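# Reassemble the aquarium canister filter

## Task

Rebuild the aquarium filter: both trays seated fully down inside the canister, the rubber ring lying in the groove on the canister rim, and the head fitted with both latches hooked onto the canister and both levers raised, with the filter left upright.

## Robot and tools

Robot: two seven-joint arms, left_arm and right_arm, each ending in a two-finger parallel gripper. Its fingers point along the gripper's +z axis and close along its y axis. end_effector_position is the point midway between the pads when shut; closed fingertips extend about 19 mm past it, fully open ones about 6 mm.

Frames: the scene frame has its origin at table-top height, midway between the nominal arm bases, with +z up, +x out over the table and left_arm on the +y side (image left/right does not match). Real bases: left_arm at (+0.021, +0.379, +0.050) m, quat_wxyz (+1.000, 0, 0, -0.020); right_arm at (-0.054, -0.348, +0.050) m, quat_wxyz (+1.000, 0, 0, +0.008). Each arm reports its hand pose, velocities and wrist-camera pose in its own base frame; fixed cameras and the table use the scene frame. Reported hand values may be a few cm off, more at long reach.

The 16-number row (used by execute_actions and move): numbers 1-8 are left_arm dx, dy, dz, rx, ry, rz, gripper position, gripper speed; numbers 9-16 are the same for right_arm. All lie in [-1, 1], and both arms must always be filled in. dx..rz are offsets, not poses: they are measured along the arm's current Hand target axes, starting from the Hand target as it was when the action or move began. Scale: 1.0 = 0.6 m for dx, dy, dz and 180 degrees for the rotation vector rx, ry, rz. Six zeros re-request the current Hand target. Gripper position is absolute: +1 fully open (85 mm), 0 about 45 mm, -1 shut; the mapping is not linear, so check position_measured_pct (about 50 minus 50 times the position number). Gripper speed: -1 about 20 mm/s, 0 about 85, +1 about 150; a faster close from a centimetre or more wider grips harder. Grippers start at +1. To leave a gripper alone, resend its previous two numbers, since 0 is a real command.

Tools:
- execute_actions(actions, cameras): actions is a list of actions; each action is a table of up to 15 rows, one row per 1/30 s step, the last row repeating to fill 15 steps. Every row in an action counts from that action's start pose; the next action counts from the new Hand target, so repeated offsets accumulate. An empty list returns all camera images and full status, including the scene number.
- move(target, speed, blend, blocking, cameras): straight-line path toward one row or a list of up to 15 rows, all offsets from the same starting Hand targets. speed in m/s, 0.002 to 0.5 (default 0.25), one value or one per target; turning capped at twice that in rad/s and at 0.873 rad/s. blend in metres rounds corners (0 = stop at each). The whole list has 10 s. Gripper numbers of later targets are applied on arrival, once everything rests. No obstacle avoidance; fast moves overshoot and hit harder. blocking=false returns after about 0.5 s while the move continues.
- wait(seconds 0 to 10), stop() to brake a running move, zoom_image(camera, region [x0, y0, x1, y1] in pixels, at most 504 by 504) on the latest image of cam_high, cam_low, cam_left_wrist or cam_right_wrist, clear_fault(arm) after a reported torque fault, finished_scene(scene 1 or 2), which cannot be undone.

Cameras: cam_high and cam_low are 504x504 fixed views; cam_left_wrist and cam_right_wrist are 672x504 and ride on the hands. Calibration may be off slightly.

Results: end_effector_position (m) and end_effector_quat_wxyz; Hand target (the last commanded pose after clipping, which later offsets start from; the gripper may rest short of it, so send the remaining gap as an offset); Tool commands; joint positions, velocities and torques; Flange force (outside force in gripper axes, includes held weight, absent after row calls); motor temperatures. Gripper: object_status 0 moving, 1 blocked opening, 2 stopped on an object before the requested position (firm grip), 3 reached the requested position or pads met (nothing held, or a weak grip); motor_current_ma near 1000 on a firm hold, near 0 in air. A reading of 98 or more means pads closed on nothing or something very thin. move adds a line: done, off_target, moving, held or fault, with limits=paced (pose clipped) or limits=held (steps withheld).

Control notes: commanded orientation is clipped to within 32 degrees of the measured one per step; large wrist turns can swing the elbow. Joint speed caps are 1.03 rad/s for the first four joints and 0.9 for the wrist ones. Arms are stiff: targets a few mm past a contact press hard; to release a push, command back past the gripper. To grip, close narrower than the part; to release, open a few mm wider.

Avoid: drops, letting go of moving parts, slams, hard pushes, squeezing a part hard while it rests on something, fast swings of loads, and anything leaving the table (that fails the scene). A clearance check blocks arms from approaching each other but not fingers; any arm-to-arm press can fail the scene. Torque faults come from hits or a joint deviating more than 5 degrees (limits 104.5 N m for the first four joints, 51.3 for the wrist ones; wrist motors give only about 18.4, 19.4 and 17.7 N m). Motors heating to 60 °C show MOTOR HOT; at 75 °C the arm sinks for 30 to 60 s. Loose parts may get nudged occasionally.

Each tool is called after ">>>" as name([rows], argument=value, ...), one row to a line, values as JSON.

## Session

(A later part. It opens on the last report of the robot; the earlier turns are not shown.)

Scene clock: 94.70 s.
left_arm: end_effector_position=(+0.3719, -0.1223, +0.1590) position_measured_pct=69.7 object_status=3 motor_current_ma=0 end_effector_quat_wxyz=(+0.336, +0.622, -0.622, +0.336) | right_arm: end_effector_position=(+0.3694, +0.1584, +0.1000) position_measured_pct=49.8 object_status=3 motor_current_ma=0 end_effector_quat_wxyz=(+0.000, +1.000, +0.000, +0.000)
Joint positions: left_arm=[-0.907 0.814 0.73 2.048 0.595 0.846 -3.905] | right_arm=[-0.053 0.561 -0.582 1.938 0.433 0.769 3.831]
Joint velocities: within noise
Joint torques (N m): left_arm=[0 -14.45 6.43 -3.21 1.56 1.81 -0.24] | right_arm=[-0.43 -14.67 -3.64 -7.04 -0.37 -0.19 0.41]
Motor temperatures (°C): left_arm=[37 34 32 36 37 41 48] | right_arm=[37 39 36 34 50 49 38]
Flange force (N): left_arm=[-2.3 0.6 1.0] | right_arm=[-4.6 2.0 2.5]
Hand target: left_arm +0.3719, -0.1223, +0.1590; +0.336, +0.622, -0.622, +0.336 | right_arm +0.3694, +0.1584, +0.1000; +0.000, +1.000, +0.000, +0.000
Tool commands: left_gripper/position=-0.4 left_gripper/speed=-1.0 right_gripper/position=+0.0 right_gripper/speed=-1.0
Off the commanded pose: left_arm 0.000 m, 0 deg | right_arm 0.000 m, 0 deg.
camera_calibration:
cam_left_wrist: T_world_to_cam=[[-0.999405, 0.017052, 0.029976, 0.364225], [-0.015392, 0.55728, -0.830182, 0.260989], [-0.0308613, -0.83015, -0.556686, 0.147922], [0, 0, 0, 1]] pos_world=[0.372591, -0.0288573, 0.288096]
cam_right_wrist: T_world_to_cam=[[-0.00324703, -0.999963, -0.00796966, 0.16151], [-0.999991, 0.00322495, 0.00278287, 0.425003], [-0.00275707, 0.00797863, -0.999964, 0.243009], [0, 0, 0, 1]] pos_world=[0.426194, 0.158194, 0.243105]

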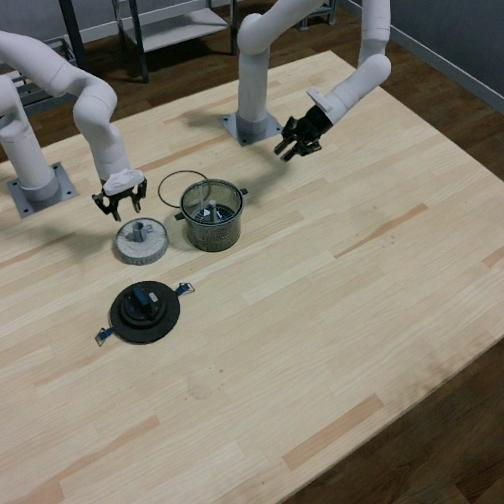

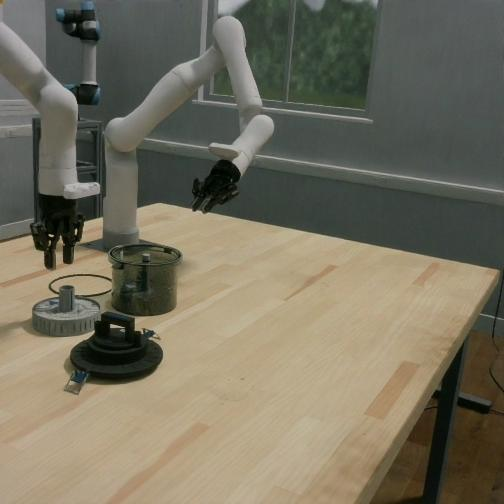

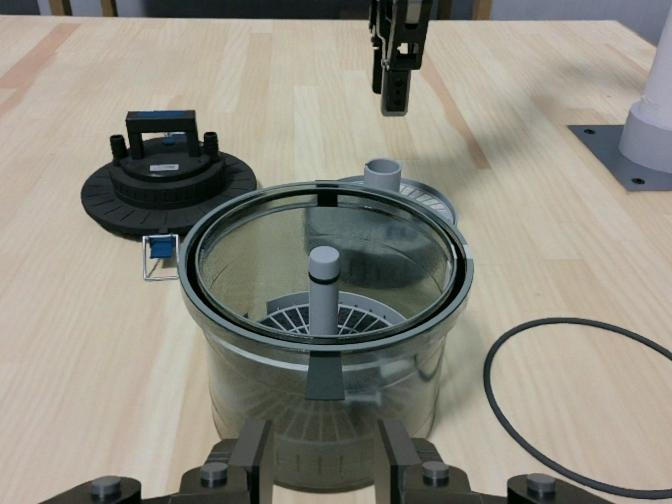

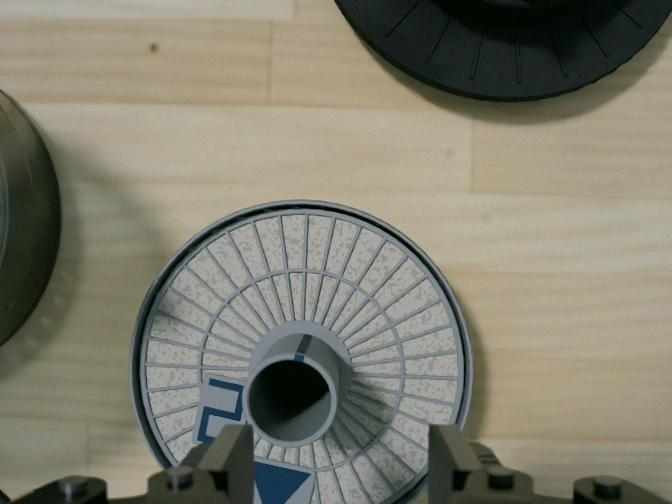

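>>> zoom_image(camera="cam_right_wrist", region=[110, 180, 490, 504])

>>> execute_actions(actions=[], cameras=["cam_right_wrist"])

Scaled by 1.326.

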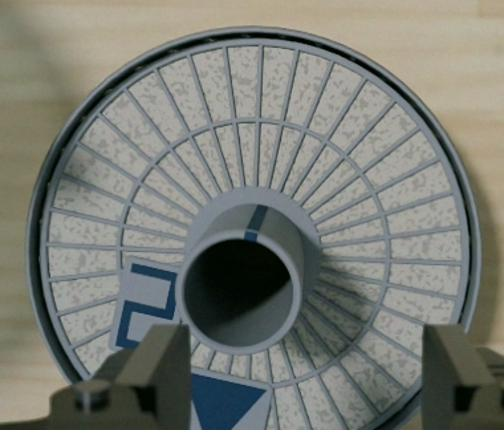

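Scene clock: 95.97 s.
left_arm: end_effector_position=(+0.3719, -0.1223, +0.1590) position_measured_pct=69.7 object_status=3 motor_current_ma=0 end_effector_quat_wxyz=(+0.336, +0.622, -0.622, +0.336) | right_arm: end_effector_position=(+0.3694, +0.1584, +0.1000) position_measured_pct=49.8 object_status=3 motor_current_ma=0 end_effector_quat_wxyz=(+0.000, +1.000, +0.000, +0.000)
Joint positions: left_arm=[-0.907 0.814 0.73 2.048 0.595 0.846 -3.905] | right_arm=[-0.053 0.561 -0.582 1.938 0.433 0.769 3.831]
Joint velocities: within noise
Joint torques (N m): left_arm=[-0.03 -14.39 6.35 -3.24 1.55 1.82 -0.23] | right_arm=[-0.4 -14.67 -3.66 -7.1 -0.38 -0.21 0.39]
Motor temperatures (°C): left_arm=[37 34 32 36 37 41 48] | right_arm=[37 39 36 34 50 49 38]
Flange force (N): left_arm=[-2.1 0.8 1.1] | right_arm=[-4.7 2.0 2.6]
Hand target: left_arm +0.3719, -0.1223, +0.1590; +0.336, +0.622, -0.622, +0.336 | right_arm +0.3694, +0.1584, +0.1000; +0.000, +1.000, +0.000, +0.000
Tool commands: left_gripper/position=-0.4 left_gripper/speed=-1.0 right_gripper/position=+0.0 right_gripper/speed=-1.0
Off the commanded pose: left_arm 0.000 m, 0 deg | right_arm 0.000 m, 0 deg.
camera_calibration:
cam_right_wrist: T_world_to_cam=[[-0.00324703, -0.999963, -0.00796966, 0.16151], [-0.999991, 0.00322495, 0.00278287, 0.425003], [-0.00275707, 0.00797863, -0.999964, 0.243009], [0, 0, 0, 1]] pos_world=[0.426194, 0.158194, 0.243105]
Images, in order (width x height): cam_right_wrist 672x504.

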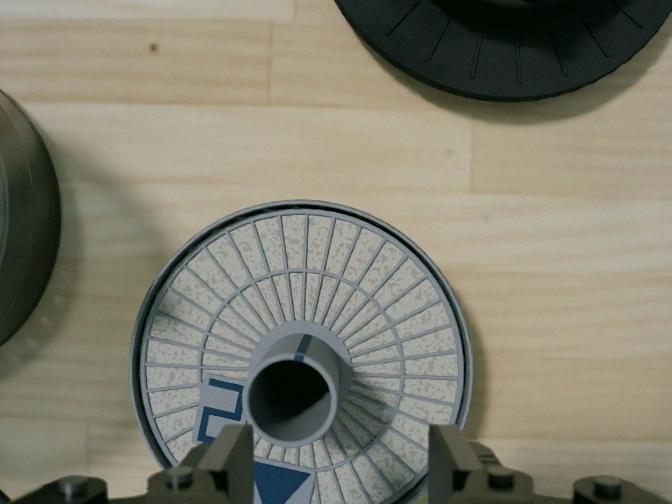

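>>> move(target=[0,0,0,0,0,0,-0.4,-1,0.0083,-0.0292,0,0,0,0,0,-1], speed=0.1, cameras=["cam_right_wrist","cam_left_wrist"])

Scene clock: 97.80 s.
left_arm: end_effector_position=(+0.3718, -0.1223, +0.1590) position_measured_pct=69.7 object_status=3 motor_current_ma=0 end_effector_quat_wxyz=(+0.336, +0.622, -0.622, +0.336) | right_arm: end_effector_position=(+0.3744, +0.1759, +0.1000) position_measured_pct=49.8 object_status=3 motor_current_ma=0 end_effector_quat_wxyz=(+0.000, +1.000, +0.000, +0.000)
Joint positions: left_arm=[-0.907 0.814 0.73 2.048 0.595 0.846 -3.905] | right_arm=[-0.094 0.58 -0.578 1.9 0.435 0.789 3.803]
Joint torques (N m): left_arm=[-0.04 -14.36 6.32 -3.25 1.56 1.84 -0.21] | right_arm=[-0.23 -15.26 -3.72 -7.44 -0.42 -0.16 0.45]
Flange force (N): left_arm=[-2.0 0.8 1.2] | right_arm=[-5.5 2.0 3.3]
Hand target: left_arm +0.3718, -0.1223, +0.1590; +0.336, +0.622, -0.622, +0.336 | right_arm +0.3744, +0.1760, +0.1000; +0.000, +1.000, +0.000, +0.000
Off the commanded pose: left_arm 0.000 m, 0 deg | right_arm 0.000 m, 0 deg.
move: done
camera_calibration:
cam_left_wrist: T_world_to_cam=[[-0.999405, 0.017052, 0.029976, 0.364225], [-0.015392, 0.55728, -0.830182, 0.260989], [-0.0308613, -0.83015, -0.556686, 0.147922], [0, 0, 0, 1]] pos_world=[0.372591, -0.0288573, 0.288096]
cam_right_wrist: T_world_to_cam=[[-0.00324703, -0.999963, -0.00796966, 0.178925], [-0.999991, 0.00322495, 0.00278287, 0.429947], [-0.00275707, 0.00797863, -0.999964, 0.242884], [0, 0, 0, 1]] pos_world=[0.431194, 0.175594, 0.243105]
Images, in order (width x height): cam_left_wrist 672x504, cam_right_wrist 672x504.

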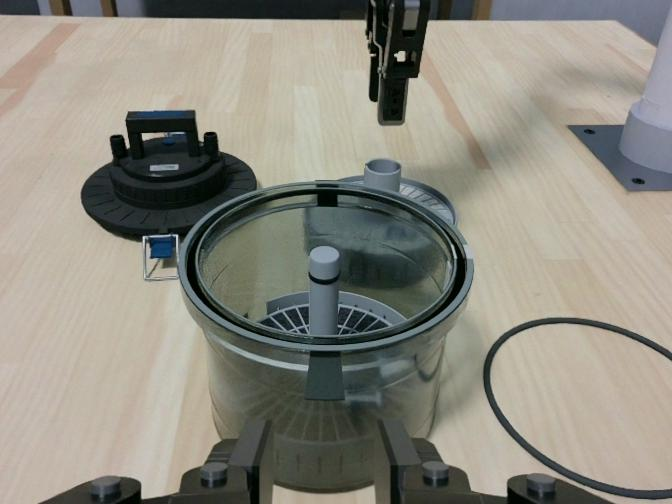

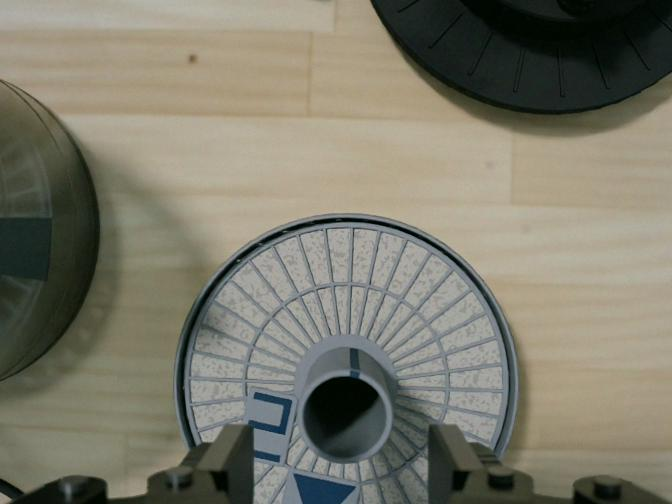

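>>> move([
  [0,0,0,0,0,0,-0.4,-1,0,0,0.1,0,0,0,0,-1],
  [0,0,0,0,0,0,-0.4,-1,0,0,0.1433,0,0,0,0,-1],
], speed=[0.12,0.05], blend=[0.01,0], cameras=["cam_right_wrist"])

>>> move(target=[0,0,0,0,0,0,-0.4,-1,0,0,0,0,0,0,-0.3,-1], cameras=["cam_right_wrist"])

Scene clock: 99.77 s.
left_arm: end_effector_position=(+0.3718, -0.1223, +0.1590) position_measured_pct=69.7 object_status=3 motor_current_ma=0 end_effector_quat_wxyz=(+0.336, +0.622, -0.622, +0.336) | right_arm: end_effector_position=(+0.3744, +0.1760, +0.0141) position_measured_pct=49.8 object_status=3 motor_current_ma=0 end_effector_quat_wxyz=(+0.000, +1.000, +0.000, +0.000)
Joint positions: left_arm=[-0.907 0.814 0.73 2.048 0.595 0.846 -3.905] | right_arm=[-0.184 0.745 -0.455 1.961 0.585 0.568 3.674]
Joint torques (N m): left_arm=[0.09 -14.34 6.36 -3.23 1.55 1.78 -0.21] | right_arm=[-0.36 -16.13 -3.83 -5.49 -0.48 -0.19 0.45]
Flange force (N): left_arm=[-2.0 1.0 0.7] | right_arm=[-7.0 2.9 2.1]
Hand target: left_arm +0.3718, -0.1223, +0.1590; +0.336, +0.622, -0.622, +0.336 | right_arm +0.3744, +0.1760, +0.0141; +0.000, +1.000, +0.000, +0.000
Off the commanded pose: left_arm 0.000 m, 0 deg | right_arm 0.000 m, 0 deg.
move: done
camera_calibration:
cam_right_wrist: T_world_to_cam=[[-0.00324703, -0.999963, -0.00796966, 0.17834], [-0.999991, 0.00322495, 0.00278287, 0.430086], [-0.00275707, 0.00797863, -0.999964, 0.156986], [0, 0, 0, 1]] pos_world=[0.431094, 0.175694, 0.157205]
Images, in order (width x height): cam_right_wrist 672x504.

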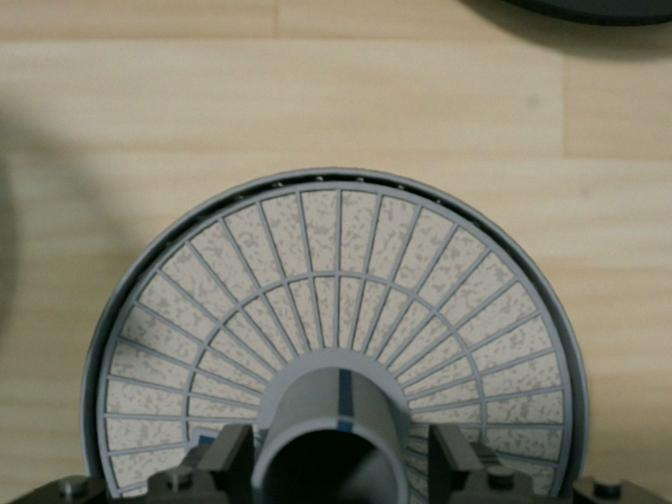

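Scene clock: 101.07 s.
left_arm: end_effector_position=(+0.3718, -0.1223, +0.1590) position_measured_pct=69.7 object_status=3 motor_current_ma=0 end_effector_quat_wxyz=(+0.336, +0.622, -0.622, +0.336) | right_arm: end_effector_position=(+0.3744, +0.1760, +0.0141) position_measured_pct=64.1 object_status=0 motor_current_ma=1000 end_effector_quat_wxyz=(+0.000, +1.000, +0.000, +0.000)
Joint positions: left_arm=[-0.907 0.814 0.73 2.048 0.595 0.846 -3.905] | right_arm=[-0.184 0.745 -0.455 1.961 0.585 0.568 3.674]
Joint torques (N m): left_arm=[0.05 -14.38 6.35 -3.25 1.58 1.75 -0.25] | right_arm=[-0.1 -11.44 -2.01 -4.86 0.07 -0.44 0.45]
Flange force (N): left_arm=[-2.0 0.8 0.7] | right_arm=[-9.1 3.2 -12.1]
Hand target: left_arm +0.3718, -0.1223, +0.1590; +0.336, +0.622, -0.622, +0.336 | right_arm +0.3744, +0.1760, +0.0141; +0.000, +1.000, +0.000, +0.000
Off the commanded pose: left_arm 0.000 m, 0 deg | right_arm 0.000 m, 0 deg.
move: done
camera_calibration:
cam_right_wrist: T_world_to_cam=[[-0.00324703, -0.999963, -0.00796966, 0.178339], [-0.999991, 0.00322495, 0.00278287, 0.430086], [-0.00275707, 0.00797863, -0.999964, 0.156886], [0, 0, 0, 1]] pos_world=[0.431094, 0.175694, 0.157105]
Images, in order (width x height): cam_right_wrist 672x504.

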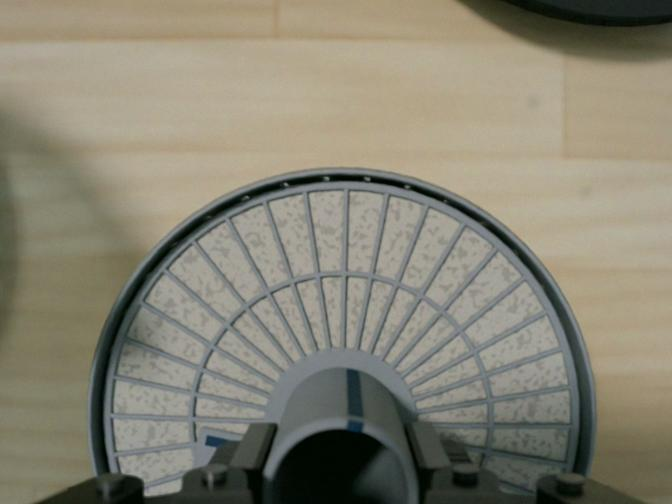

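>>> move(target=[0,0,0,0,0,0,-0.4,-1,0,0,0,0,0,0,-0.15,-1])

>>> move(target=[0,0,0,0,0,0,-0.4,-1,0,0,-0.01,0,0,0,-0.15,-1], speed=0.03)

>>> move(target=[0,0,0,0,0,0,-0.4,-1,0,0,0,0,0,0,-0.35,-1])

>>> wait(seconds=0.8, cameras=["cam_right_wrist"])

Scene clock: 102.23 s.
left_arm: end_effector_position=(+0.3718, -0.1223, +0.1590) position_measured_pct=69.7 object_status=3 motor_current_ma=0 end_effector_quat_wxyz=(+0.336, +0.622, -0.622, +0.336) | right_arm: end_effector_position=(+0.3743, +0.1760, +0.0141) position_measured_pct=57.6 object_status=0 motor_current_ma=0 end_effector_quat_wxyz=(+0.000, +1.000, +0.000, +0.000)
Joint positions: left_arm=[-0.907 0.814 0.73 2.048 0.595 0.846 -3.905] | right_arm=[-0.184 0.745 -0.455 1.961 0.585 0.568 3.674]
Joint torques (N m): left_arm=[0 -14.39 6.34 -3.26 1.54 1.81 -0.27] | right_arm=[-0.4 -16.43 -3.57 -5.45 -0.41 -0.15 0.4]
Flange force (N): left_arm=[-2.0 0.8 1.1] | right_arm=[-6.2 2.8 2.1]
Hand target: left_arm +0.3718, -0.1223, +0.1590; +0.336, +0.622, -0.622, +0.336 | right_arm +0.3743, +0.1760, +0.0141; +0.000, +1.000, +0.000, +0.000
Off the commanded pose: left_arm 0.000 m, 0 deg | right_arm 0.000 m, 0 deg.
move: done

Scene clock: 102.97 s.
left_arm: end_effector_position=(+0.3718, -0.1223, +0.1590) position_measured_pct=69.7 object_status=3 motor_current_ma=0 end_effector_quat_wxyz=(+0.336, +0.622, -0.622, +0.336) | right_arm: end_effector_position=(+0.3744, +0.1760, +0.0200) position_measured_pct=57.6 object_status=3 motor_current_ma=0 end_effector_quat_wxyz=(+0.000, +1.000, +0.000, +0.000)
Joint positions: left_arm=[-0.907 0.814 0.73 2.048 0.595 0.846 -3.905] | right_arm=[-0.177 0.733 -0.465 1.959 0.575 0.583 3.682]
Joint torques (N m): left_arm=[-0.01 -14.31 6.3 -3.26 1.53 1.83 -0.19] | right_arm=[-0.54 -16.47 -3.57 -5.75 -0.42 -0.25 0.41]
Flange force (N): left_arm=[-1.9 1.0 1.1] | right_arm=[-6.1 3.2 2.0]
Hand target: left_arm +0.3718, -0.1223, +0.1590; +0.336, +0.622, -0.622, +0.336 | right_arm +0.3744, +0.1760, +0.0201; +0.000, +1.000, +0.000, +0.000
Off the commanded pose: left_arm 0.000 m, 0 deg | right_arm 0.000 m, 0 deg.
move: done

Scene clock: 103.83 s.
left_arm: end_effector_position=(+0.3718, -0.1223, +0.1590) position_measured_pct=69.7 object_status=3 motor_current_ma=0 end_effector_quat_wxyz=(+0.336, +0.622, -0.622, +0.336) | right_arm: end_effector_position=(+0.3744, +0.1760, +0.0201) position_measured_pct=64.5 object_status=0 motor_current_ma=1000 end_effector_quat_wxyz=(+0.000, +1.000, +0.000, +0.000)
Joint positions: left_arm=[-0.907 0.814 0.73 2.048 0.595 0.846 -3.905] | right_arm=[-0.177 0.733 -0.465 1.959 0.575 0.583 3.683]
Joint torques (N m): left_arm=[0.03 -14.45 6.38 -3.23 1.58 1.82 -0.19] | right_arm=[0.21 -12.68 -2.27 -4.51 -0.2 -0.23 0.49]
Flange force (N): left_arm=[-2.3 0.8 1.1] | right_arm=[-7.3 1.5 -7.7]
Hand target: left_arm +0.3718, -0.1223, +0.1590; +0.336, +0.622, -0.622, +0.336 | right_arm +0.3744, +0.1760, +0.0201; +0.000, +1.000, +0.000, +0.000
Off the commanded pose: left_arm 0.000 m, 0 deg | right_arm 0.000 m, 0 deg.
move: done

Scene clock: 104.63 s.
left_arm: end_effector_position=(+0.3718, -0.1223, +0.1590) position_measured_pct=69.7 object_status=3 motor_current_ma=0 end_effector_quat_wxyz=(+0.336, +0.622, -0.622, +0.336) | right_arm: end_effector_position=(+0.3744, +0.1760, +0.0201) position_measured_pct=64.5 object_status=2 motor_current_ma=1000 end_effector_quat_wxyz=(+0.000, +1.000, +0.000, +0.000)
Joint positions: left_arm=[-0.907 0.814 0.73 2.048 0.595 0.846 -3.905] | right_arm=[-0.177 0.733 -0.465 1.959 0.575 0.583 3.683]
Joint torques (N m): left_arm=[-0.08 -14.4 6.31 -3.27 1.55 1.81 -0.25] | right_arm=[0.2 -12.64 -2.29 -4.54 -0.19 -0.22 0.49]
Flange force (N): left_arm=[-2.0 0.7 1.2] | right_arm=[-7.4 1.6 -7.7]
Hand target: left_arm +0.3718, -0.1223, +0.1590; +0.336, +0.622, -0.622, +0.336 | right_arm +0.3744, +0.1760, +0.0201; +0.000, +1.000, +0.000, +0.000
Tool commands: left_gripper/position=-0.4 left_gripper/speed=-1.0 right_gripper/position=-0.35 right_gripper/speed=-1.0
Off the commanded pose: left_arm 0.000 m, 0 deg | right_arm 0.000 m, 0 deg.
wait: 0.80 s; at rest by 0.17 s
camera_calibration:
cam_right_wrist: T_world_to_cam=[[-0.00324624, -0.999963, -0.00797, 0.178387], [-0.999991, 0.00322495, 0.00268287, 0.430086], [-0.00265707, 0.00797864, -0.999965, 0.162843], [0, 0, 0, 1]] pos_world=[0.431094, 0.175694, 0.163105]
Images, in order (width x height): cam_right_wrist 672x504.

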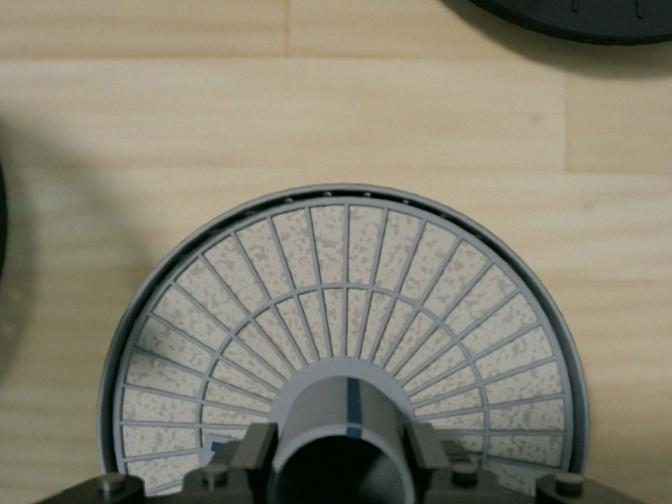

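>>> move([
  [0,0,0,0,0,0,-0.4,-1,0,0,-0.01,0,0,0,-0.35,-1],
  [0,0,0,0,0,0,-0.4,-1,0,0,-0.25,0,0,-0.036,-0.35,-1],
], speed=[0.02,0.1], blend=[0.003,0], cameras=["all"])

Scene clock: 107.17 s.
left_arm: end_effector_position=(+0.3718, -0.1223, +0.1590) position_measured_pct=69.7 object_status=3 motor_current_ma=0 end_effector_quat_wxyz=(+0.336, +0.622, -0.622, +0.336) | right_arm: end_effector_position=(+0.3745, +0.1759, +0.1700) position_measured_pct=64.5 object_status=2 motor_current_ma=1000 end_effector_quat_wxyz=(+0.000, +0.998, +0.057, +0.000)
Joint positions: left_arm=[-0.907 0.814 0.73 2.048 0.595 0.846 -3.905] | right_arm=[-0.02 0.473 -0.673 1.808 0.347 0.983 3.991]
Joint torques (N m): left_arm=[0.01 -14.41 6.29 -3.18 1.51 1.82 -0.26] | right_arm=[-0.48 -14.77 -3.82 -8.82 -0.52 -0.02 0.35]
Flange force (N): left_arm=[-2.0 0.6 1.1] | right_arm=[-4.2 1.9 4.8]
Hand target: left_arm +0.3718, -0.1223, +0.1590; +0.336, +0.622, -0.622, +0.336 | right_arm +0.3745, +0.1759, +0.1701; +0.000, +0.998, +0.057, +0.000
Off the commanded pose: left_arm 0.000 m, 0 deg | right_arm 0.000 m, 0 deg.
move: done
camera_calibration:
cam_left_wrist: T_world_to_cam=[[-0.999405, 0.017052, 0.029976, 0.364225], [-0.015392, 0.55728, -0.830182, 0.260989], [-0.0308613, -0.83015, -0.556686, 0.147922], [0, 0, 0, 1]] pos_world=[0.372591, -0.0288573, 0.288096]
cam_right_wrist: T_world_to_cam=[[0.109656, -0.993937, -0.0080074, 0.136207], [-0.993963, -0.109681, 0.00270116, 0.447444], [-0.00356304, 0.00766287, -0.999964, 0.313234], [0, 0, 0, 1]] pos_world=[0.430923, 0.182057, 0.313105]

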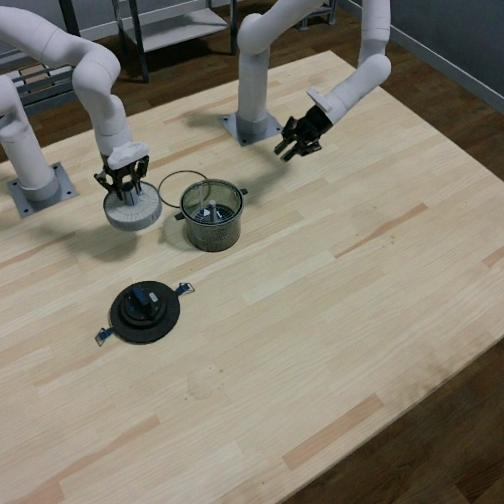

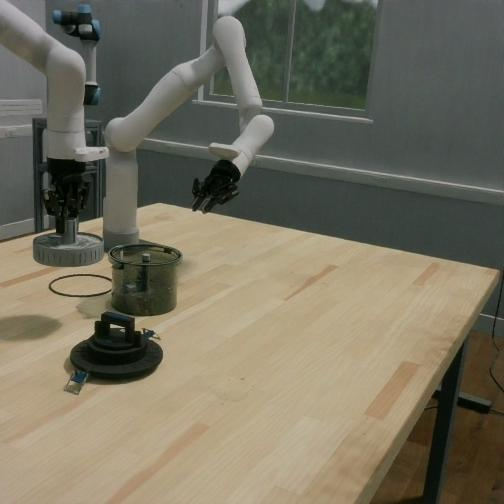

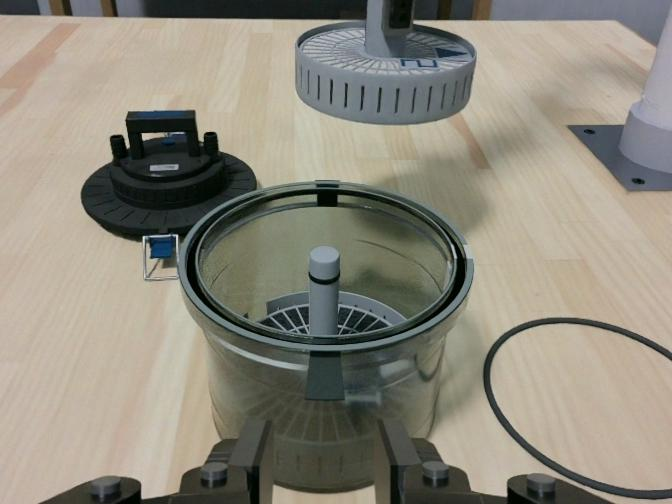

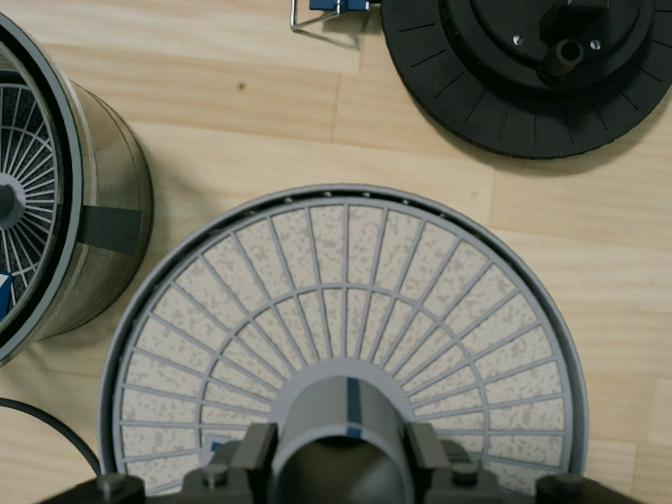

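>>> zoom_image(camera="cam_left_wrist", region=[280, 0, 490, 140])

>>> zoom_image(camera="cam_right_wrist", region=[0, 0, 250, 504])

Scaled by 2.400.

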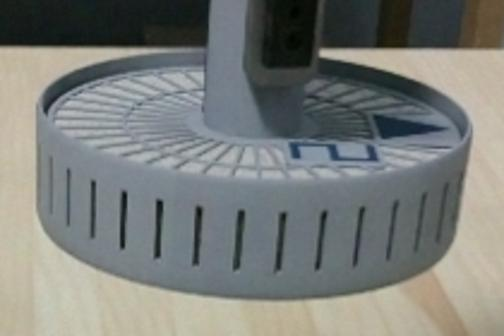

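Scaled by 1.000.

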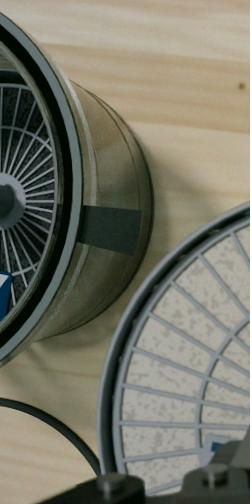

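>>> move(target=[0,0,0,0,0,0,-0.4,-1,0.1509,-0.2866,0,0,0,0,-0.35,-1], speed=0.12, cameras=["all"])

>>> zoom_image(camera="cam_low", region=[102, 175, 192, 275])

Scene clock: 110.93 s.
left_arm: end_effector_position=(+0.3718, -0.1223, +0.1590) position_measured_pct=69.7 object_status=3 motor_current_ma=0 end_effector_quat_wxyz=(+0.336, +0.622, -0.622, +0.336) | right_arm: end_effector_position=(+0.4450, +0.3570, +0.1701) position_measured_pct=64.5 object_status=2 motor_current_ma=1000 end_effector_quat_wxyz=(+0.000, +0.998, +0.057, +0.000)
Joint positions: left_arm=[-0.907 0.814 0.73 2.048 0.595 0.846 -3.905] | right_arm=[-0.416 0.789 -0.61 1.217 0.439 1.265 3.811]
Joint torques (N m): left_arm=[-0.01 -14.39 6.34 -3.18 1.54 1.8 -0.24] | right_arm=[-0.6 -21.67 -4.76 -9.47 -0.44 -0.2 0.39]
Flange force (N): left_arm=[-2.0 0.5 1.0] | right_arm=[-6.1 4.3 3.2]
Hand target: left_arm +0.3718, -0.1223, +0.1590; +0.336, +0.622, -0.622, +0.336 | right_arm +0.4450, +0.3570, +0.1701; +0.000, +0.998, +0.057, +0.000
Off the commanded pose: left_arm 0.000 m, 0 deg | right_arm 0.000 m, 0 deg.
move: done
camera_calibration:
cam_left_wrist: T_world_to_cam=[[-0.999405, 0.017052, 0.029976, 0.364225], [-0.015392, 0.55728, -0.830182, 0.260989], [-0.0308613, -0.83015, -0.556686, 0.147922], [0, 0, 0, 1]] pos_world=[0.372591, -0.0288573, 0.288096]
cam_right_wrist: T_world_to_cam=[[0.109556, -0.993948, -0.00810541, 0.308464], [-0.993974, -0.109581, 0.00269141, 0.537343], [-0.00356331, 0.00776171, -0.999964, 0.312062], [0, 0, 0, 1]] pos_world=[0.501423, 0.363058, 0.313105]

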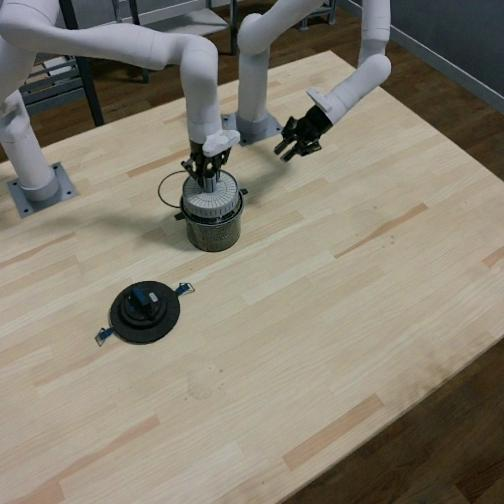

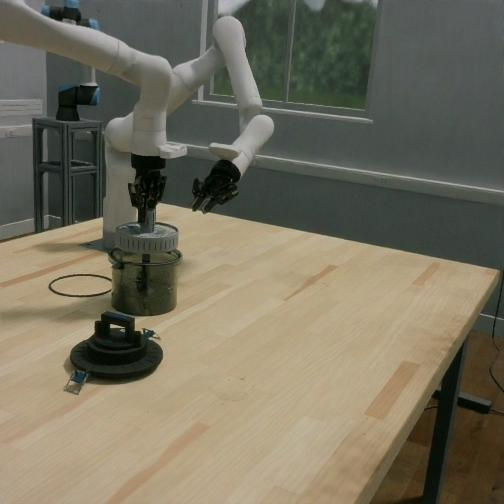

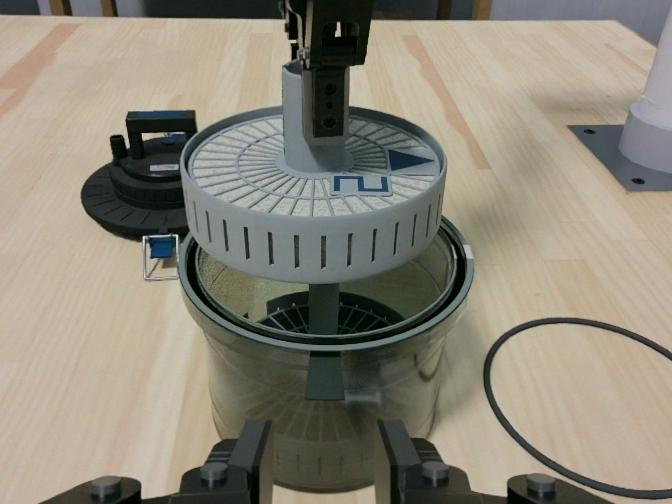

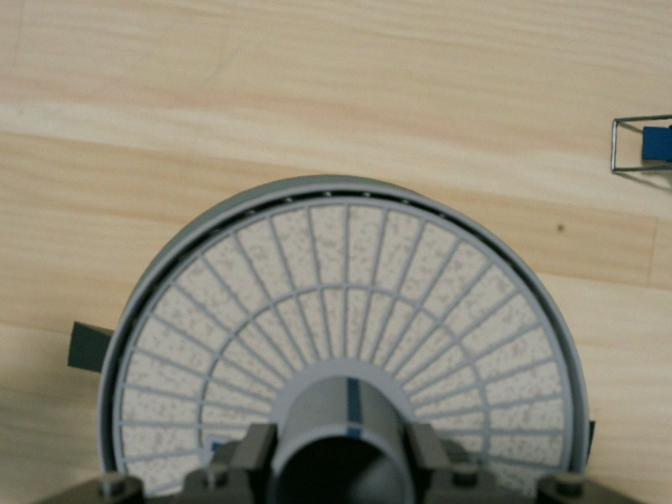

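Scaled by 5.040.

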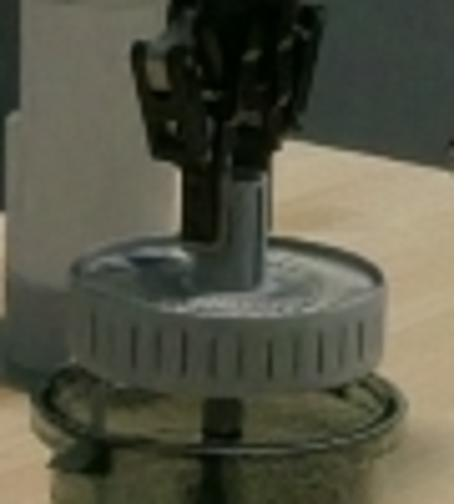

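>>> move(target=[0,0,0,0,0,0,-0.4,-1,-0.0117,-0.0148,0,0,0,0.008,-0.35,-1], speed=0.05, cameras=["all"])

>>> zoom_image(camera="cam_low", region=[102, 175, 192, 275])

>>> zoom_image(camera="cam_left_wrist", region=[160, 60, 500, 400])

Scene clock: 113.40 s.
left_arm: end_effector_position=(+0.3718, -0.1223, +0.1590) position_measured_pct=69.7 object_status=3 motor_current_ma=0 end_effector_quat_wxyz=(+0.336, +0.622, -0.622, +0.336) | right_arm: end_effector_position=(+0.4371, +0.3650, +0.1701) position_measured_pct=64.5 object_status=2 motor_current_ma=1000 end_effector_quat_wxyz=(+0.000, +0.999, +0.044, +0.000)
Joint positions: left_arm=[-0.907 0.814 0.73 2.048 0.595 0.846 -3.905] | right_arm=[-0.437 0.785 -0.604 1.222 0.435 1.261 3.768]
Joint torques (N m): left_arm=[0.03 -14.34 6.34 -3.24 1.52 1.75 -0.22] | right_arm=[-0.67 -21.61 -4.65 -9.37 -0.43 -0.18 0.41]
Flange force (N): left_arm=[-1.9 0.8 0.8] | right_arm=[-5.6 4.5 3.0]
Hand target: left_arm +0.3718, -0.1223, +0.1590; +0.336, +0.622, -0.622, +0.336 | right_arm +0.4370, +0.3650, +0.1701; +0.000, +0.999, +0.044, +0.000
Off the commanded pose: left_arm 0.000 m, 0 deg | right_arm 0.000 m, 0 deg.
move: done
camera_calibration:
cam_left_wrist: T_world_to_cam=[[-0.999405, 0.017052, 0.029976, 0.364225], [-0.015392, 0.55728, -0.830182, 0.260989], [-0.0308613, -0.83015, -0.556686, 0.147922], [0, 0, 0, 1]] pos_world=[0.372591, -0.0288573, 0.288096]
cam_right_wrist: T_world_to_cam=[[0.0846586, -0.996378, -0.00803718, 0.32913], [-0.996404, -0.0846832, 0.00276734, 0.522309], [-0.00343793, 0.007774, -0.999964, 0.311916], [0, 0, 0, 1]] pos_world=[0.49364, 0.369744, 0.313105]

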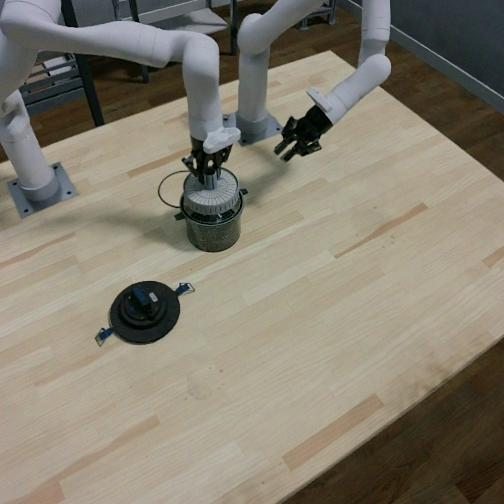

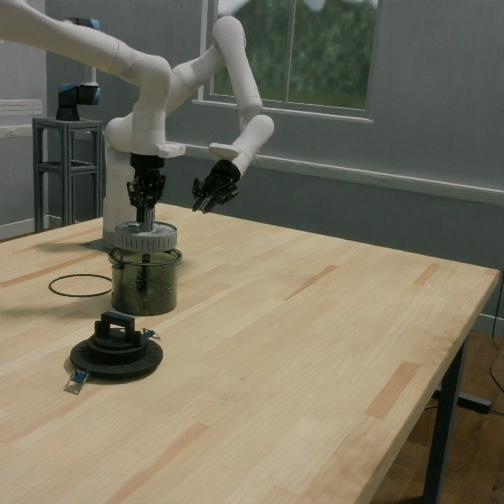

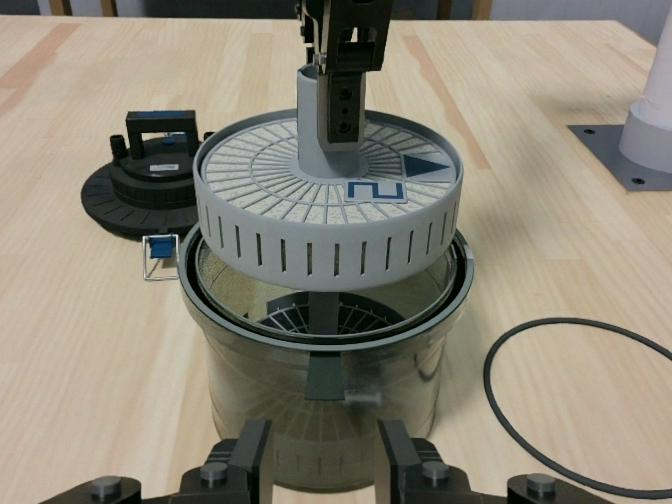

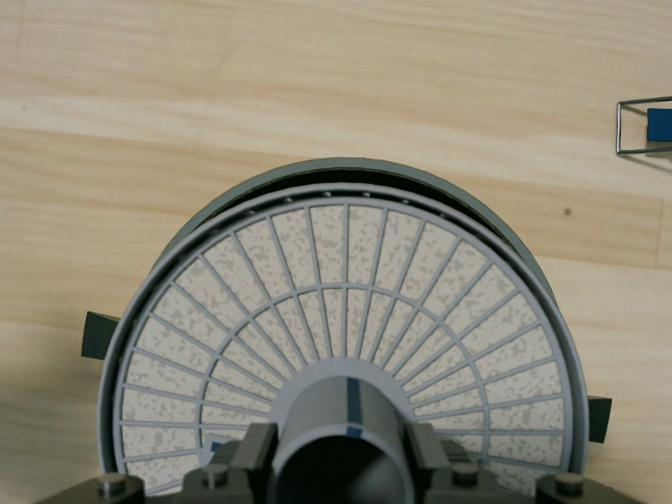

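Scaled by 5.040.

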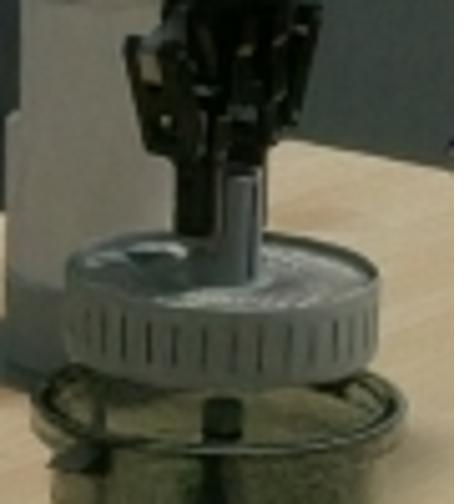

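Scaled by 1.482.

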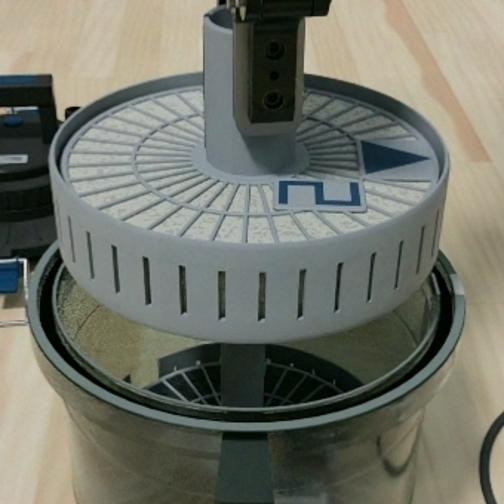

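>>> move(target=[0,0,0,0,0,0,-0.4,-1,0.0003,-0.0025,0.03,0,0,0,-0.35,-1], speed=0.05, cameras=["all"])

>>> zoom_image(camera="cam_low", region=[102, 175, 192, 275])

>>> zoom_image(camera="cam_left_wrist", region=[160, 60, 500, 400])

Scene clock: 115.80 s.
left_arm: end_effector_position=(+0.3718, -0.1223, +0.1590) position_measured_pct=69.7 object_status=3 motor_current_ma=0 end_effector_quat_wxyz=(+0.336, +0.622, -0.622, +0.336) | right_arm: end_effector_position=(+0.4371, +0.3666, +0.1522) position_measured_pct=64.5 object_status=2 motor_current_ma=1000 end_effector_quat_wxyz=(+0.000, +0.999, +0.044, +0.000)
Joint positions: left_arm=[-0.907 0.814 0.73 2.048 0.595 0.846 -3.905] | right_arm=[-0.44 0.806 -0.598 1.244 0.446 1.221 3.757]
Joint torques (N m): left_arm=[0.03 -14.4 6.34 -3.15 1.53 1.77 -0.22] | right_arm=[-0.41 -21.62 -4.74 -9.39 -0.39 -0.27 0.39]
Flange force (N): left_arm=[-2.1 0.5 0.8] | right_arm=[-6.3 4.5 2.7]
Hand target: left_arm +0.3718, -0.1223, +0.1590; +0.336, +0.622, -0.622, +0.336 | right_arm +0.4371, +0.3666, +0.1521; +0.000, +0.999, +0.044, +0.000
Off the commanded pose: left_arm 0.000 m, 0 deg | right_arm 0.000 m, 0 deg.
move: done
camera_calibration:
cam_left_wrist: T_world_to_cam=[[-0.999405, 0.017052, 0.029976, 0.364225], [-0.015392, 0.55728, -0.830182, 0.260989], [-0.0308613, -0.83015, -0.556686, 0.147922], [0, 0, 0, 1]] pos_world=[0.372591, -0.0288573, 0.288096]
cam_right_wrist: T_world_to_cam=[[0.0846583, -0.996378, -0.00802872, 0.330479], [-0.996404, -0.0846821, 0.00266771, 0.522515], [-0.00333794, 0.00777401, -0.999964, 0.293956], [0, 0, 0, 1]] pos_world=[0.49364, 0.371244, 0.295205]

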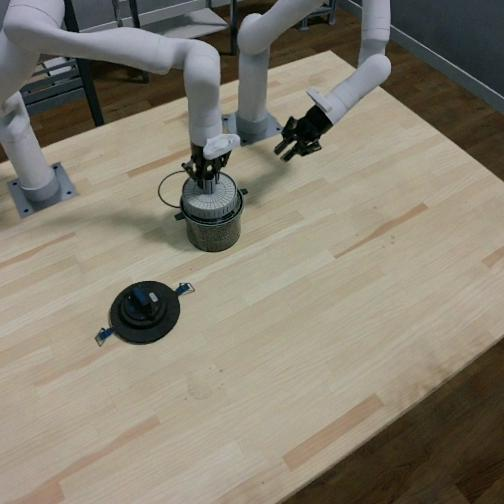

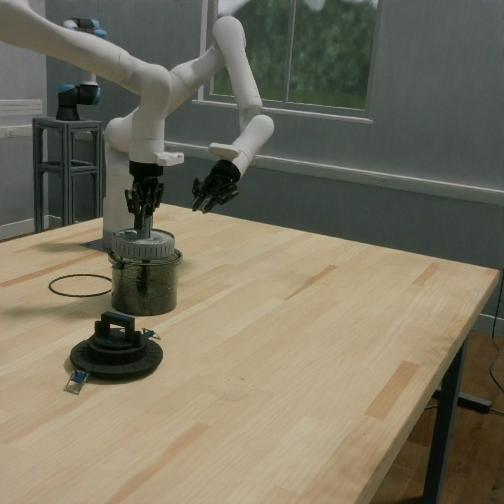

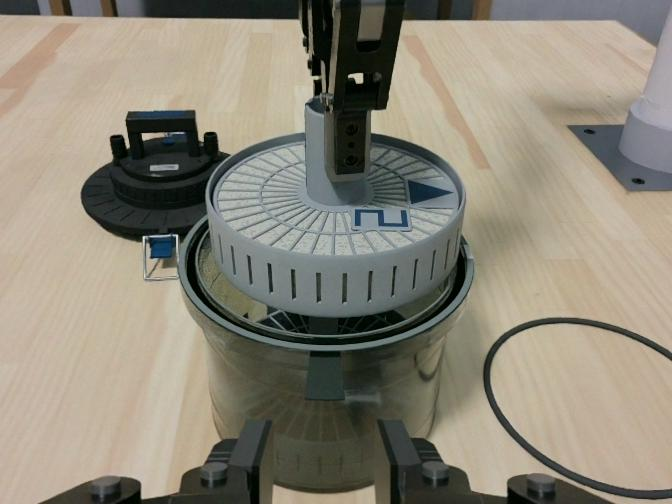

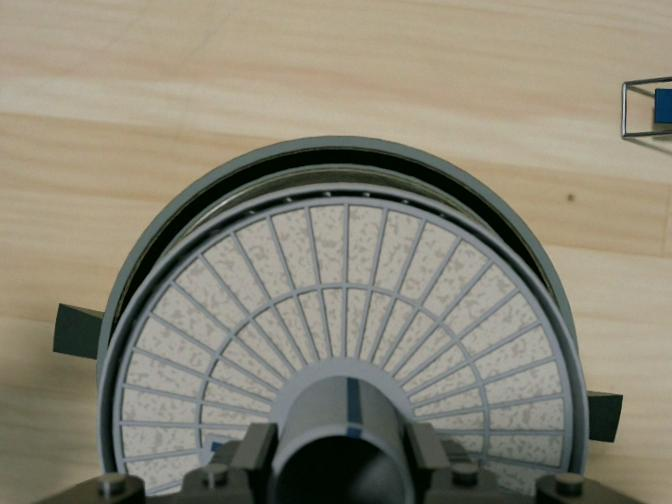

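Scaled by 5.040.

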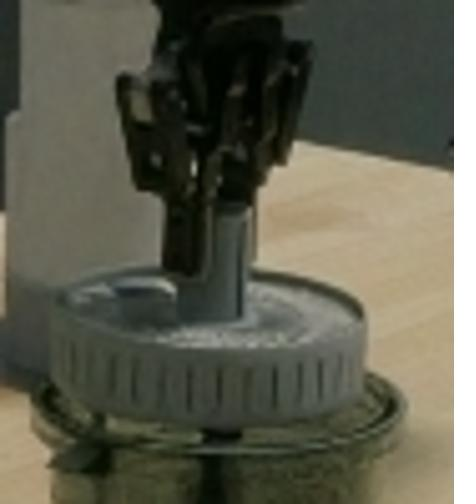

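Scaled by 1.482.

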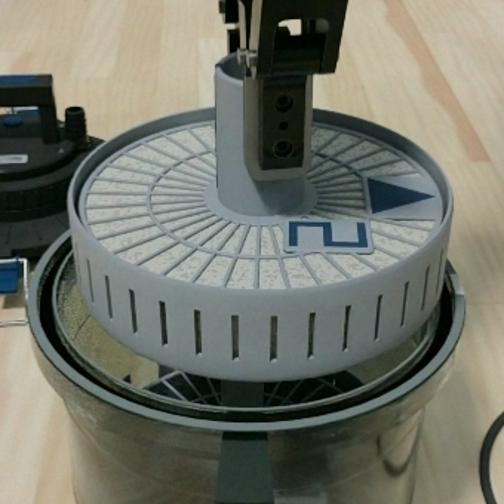

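>>> move(target=[0,0,0,0,0,0,-0.4,-1,0.0079,-0.0043,0,0,0,0,-0.35,-1], speed=0.03, cameras=["all"])

>>> zoom_image(camera="cam_low", region=[102, 175, 192, 275])

>>> zoom_image(camera="cam_left_wrist", region=[160, 60, 500, 400])

Scene clock: 117.43 s.
left_arm: end_effector_position=(+0.3718, -0.1223, +0.1590) position_measured_pct=69.7 object_status=3 motor_current_ma=0 end_effector_quat_wxyz=(+0.336, +0.622, -0.622, +0.336) | right_arm: end_effector_position=(+0.4416, +0.3695, +0.1521) position_measured_pct=64.5 object_status=2 motor_current_ma=1000 end_effector_quat_wxyz=(+0.000, +0.999, +0.044, +0.000)
Joint positions: left_arm=[-0.907 0.814 0.73 2.048 0.595 0.846 -3.905] | right_arm=[-0.445 0.817 -0.596 1.22 0.448 1.233 3.763]
Joint torques (N m): left_arm=[0.03 -14.36 6.35 -3.25 1.54 1.8 -0.25] | right_arm=[-0.37 -21.98 -4.71 -8.81 -0.42 -0.18 0.42]
Flange force (N): left_arm=[-2.0 0.9 0.9] | right_arm=[-4.2 2.8 2.2]
Hand target: left_arm +0.3718, -0.1223, +0.1590; +0.336, +0.622, -0.622, +0.336 | right_arm +0.4416, +0.3696, +0.1521; +0.000, +0.999, +0.044, +0.000
Off the commanded pose: left_arm 0.000 m, 0 deg | right_arm 0.000 m, 0 deg.
move: done
camera_calibration:
cam_left_wrist: T_world_to_cam=[[-0.999405, 0.017052, 0.029976, 0.364225], [-0.015392, 0.55728, -0.830182, 0.260989], [-0.0308613, -0.83015, -0.556686, 0.147922], [0, 0, 0, 1]] pos_world=[0.372591, -0.0288573, 0.288096]
cam_right_wrist: T_world_to_cam=[[0.0846583, -0.996378, -0.00802872, 0.333086], [-0.996404, -0.0846821, 0.00266771, 0.527253], [-0.00333794, 0.00777401, -0.999964, 0.293848], [0, 0, 0, 1]] pos_world=[0.49814, 0.374244, 0.295105]

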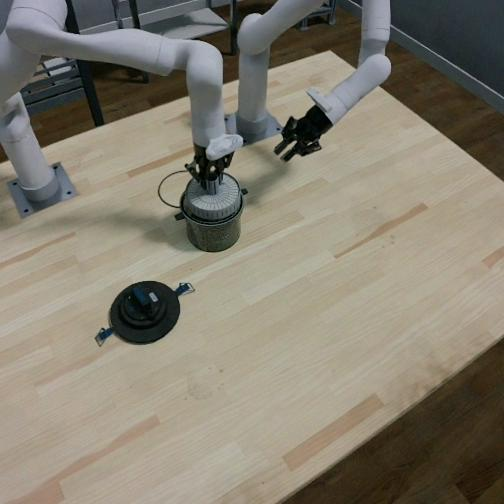

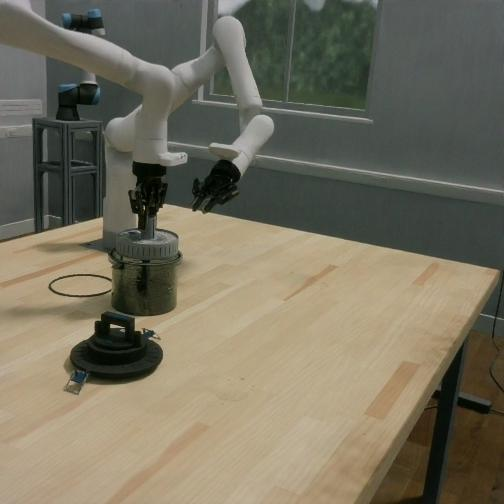

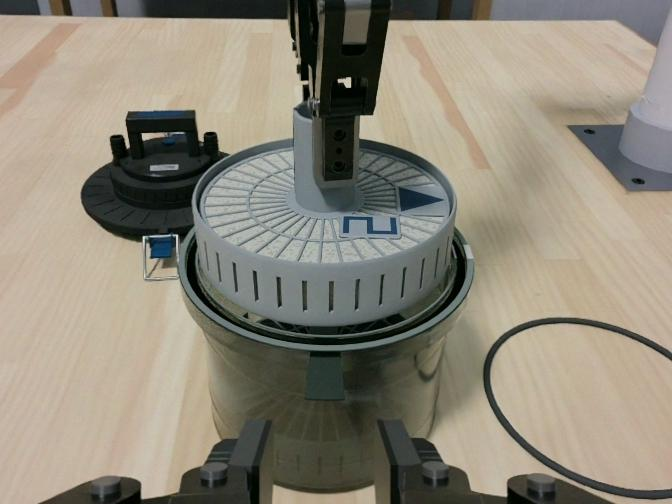

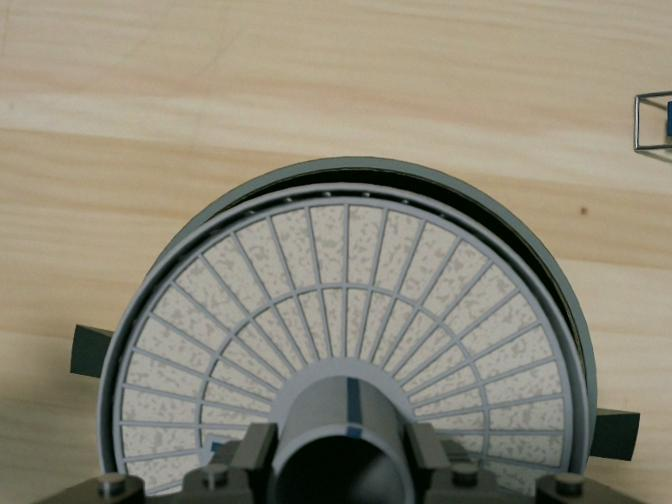

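Scaled by 5.040.

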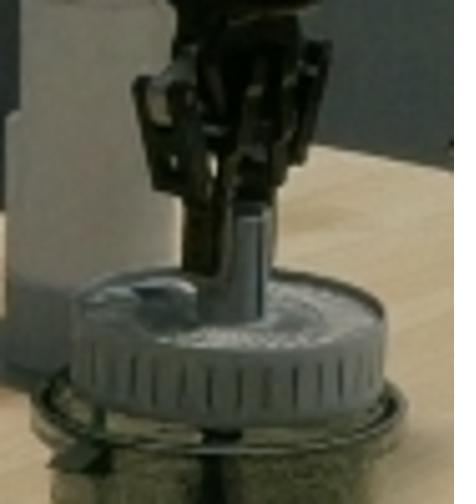

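Scaled by 1.482.

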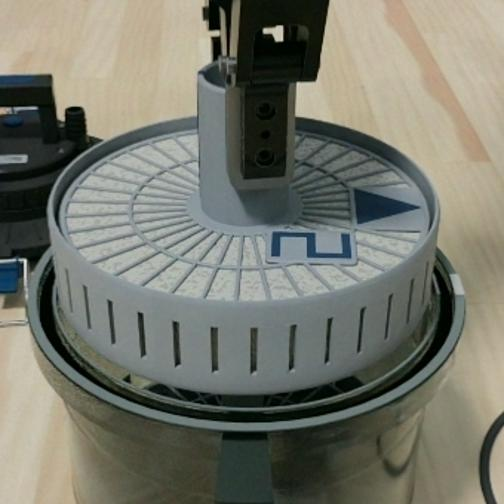

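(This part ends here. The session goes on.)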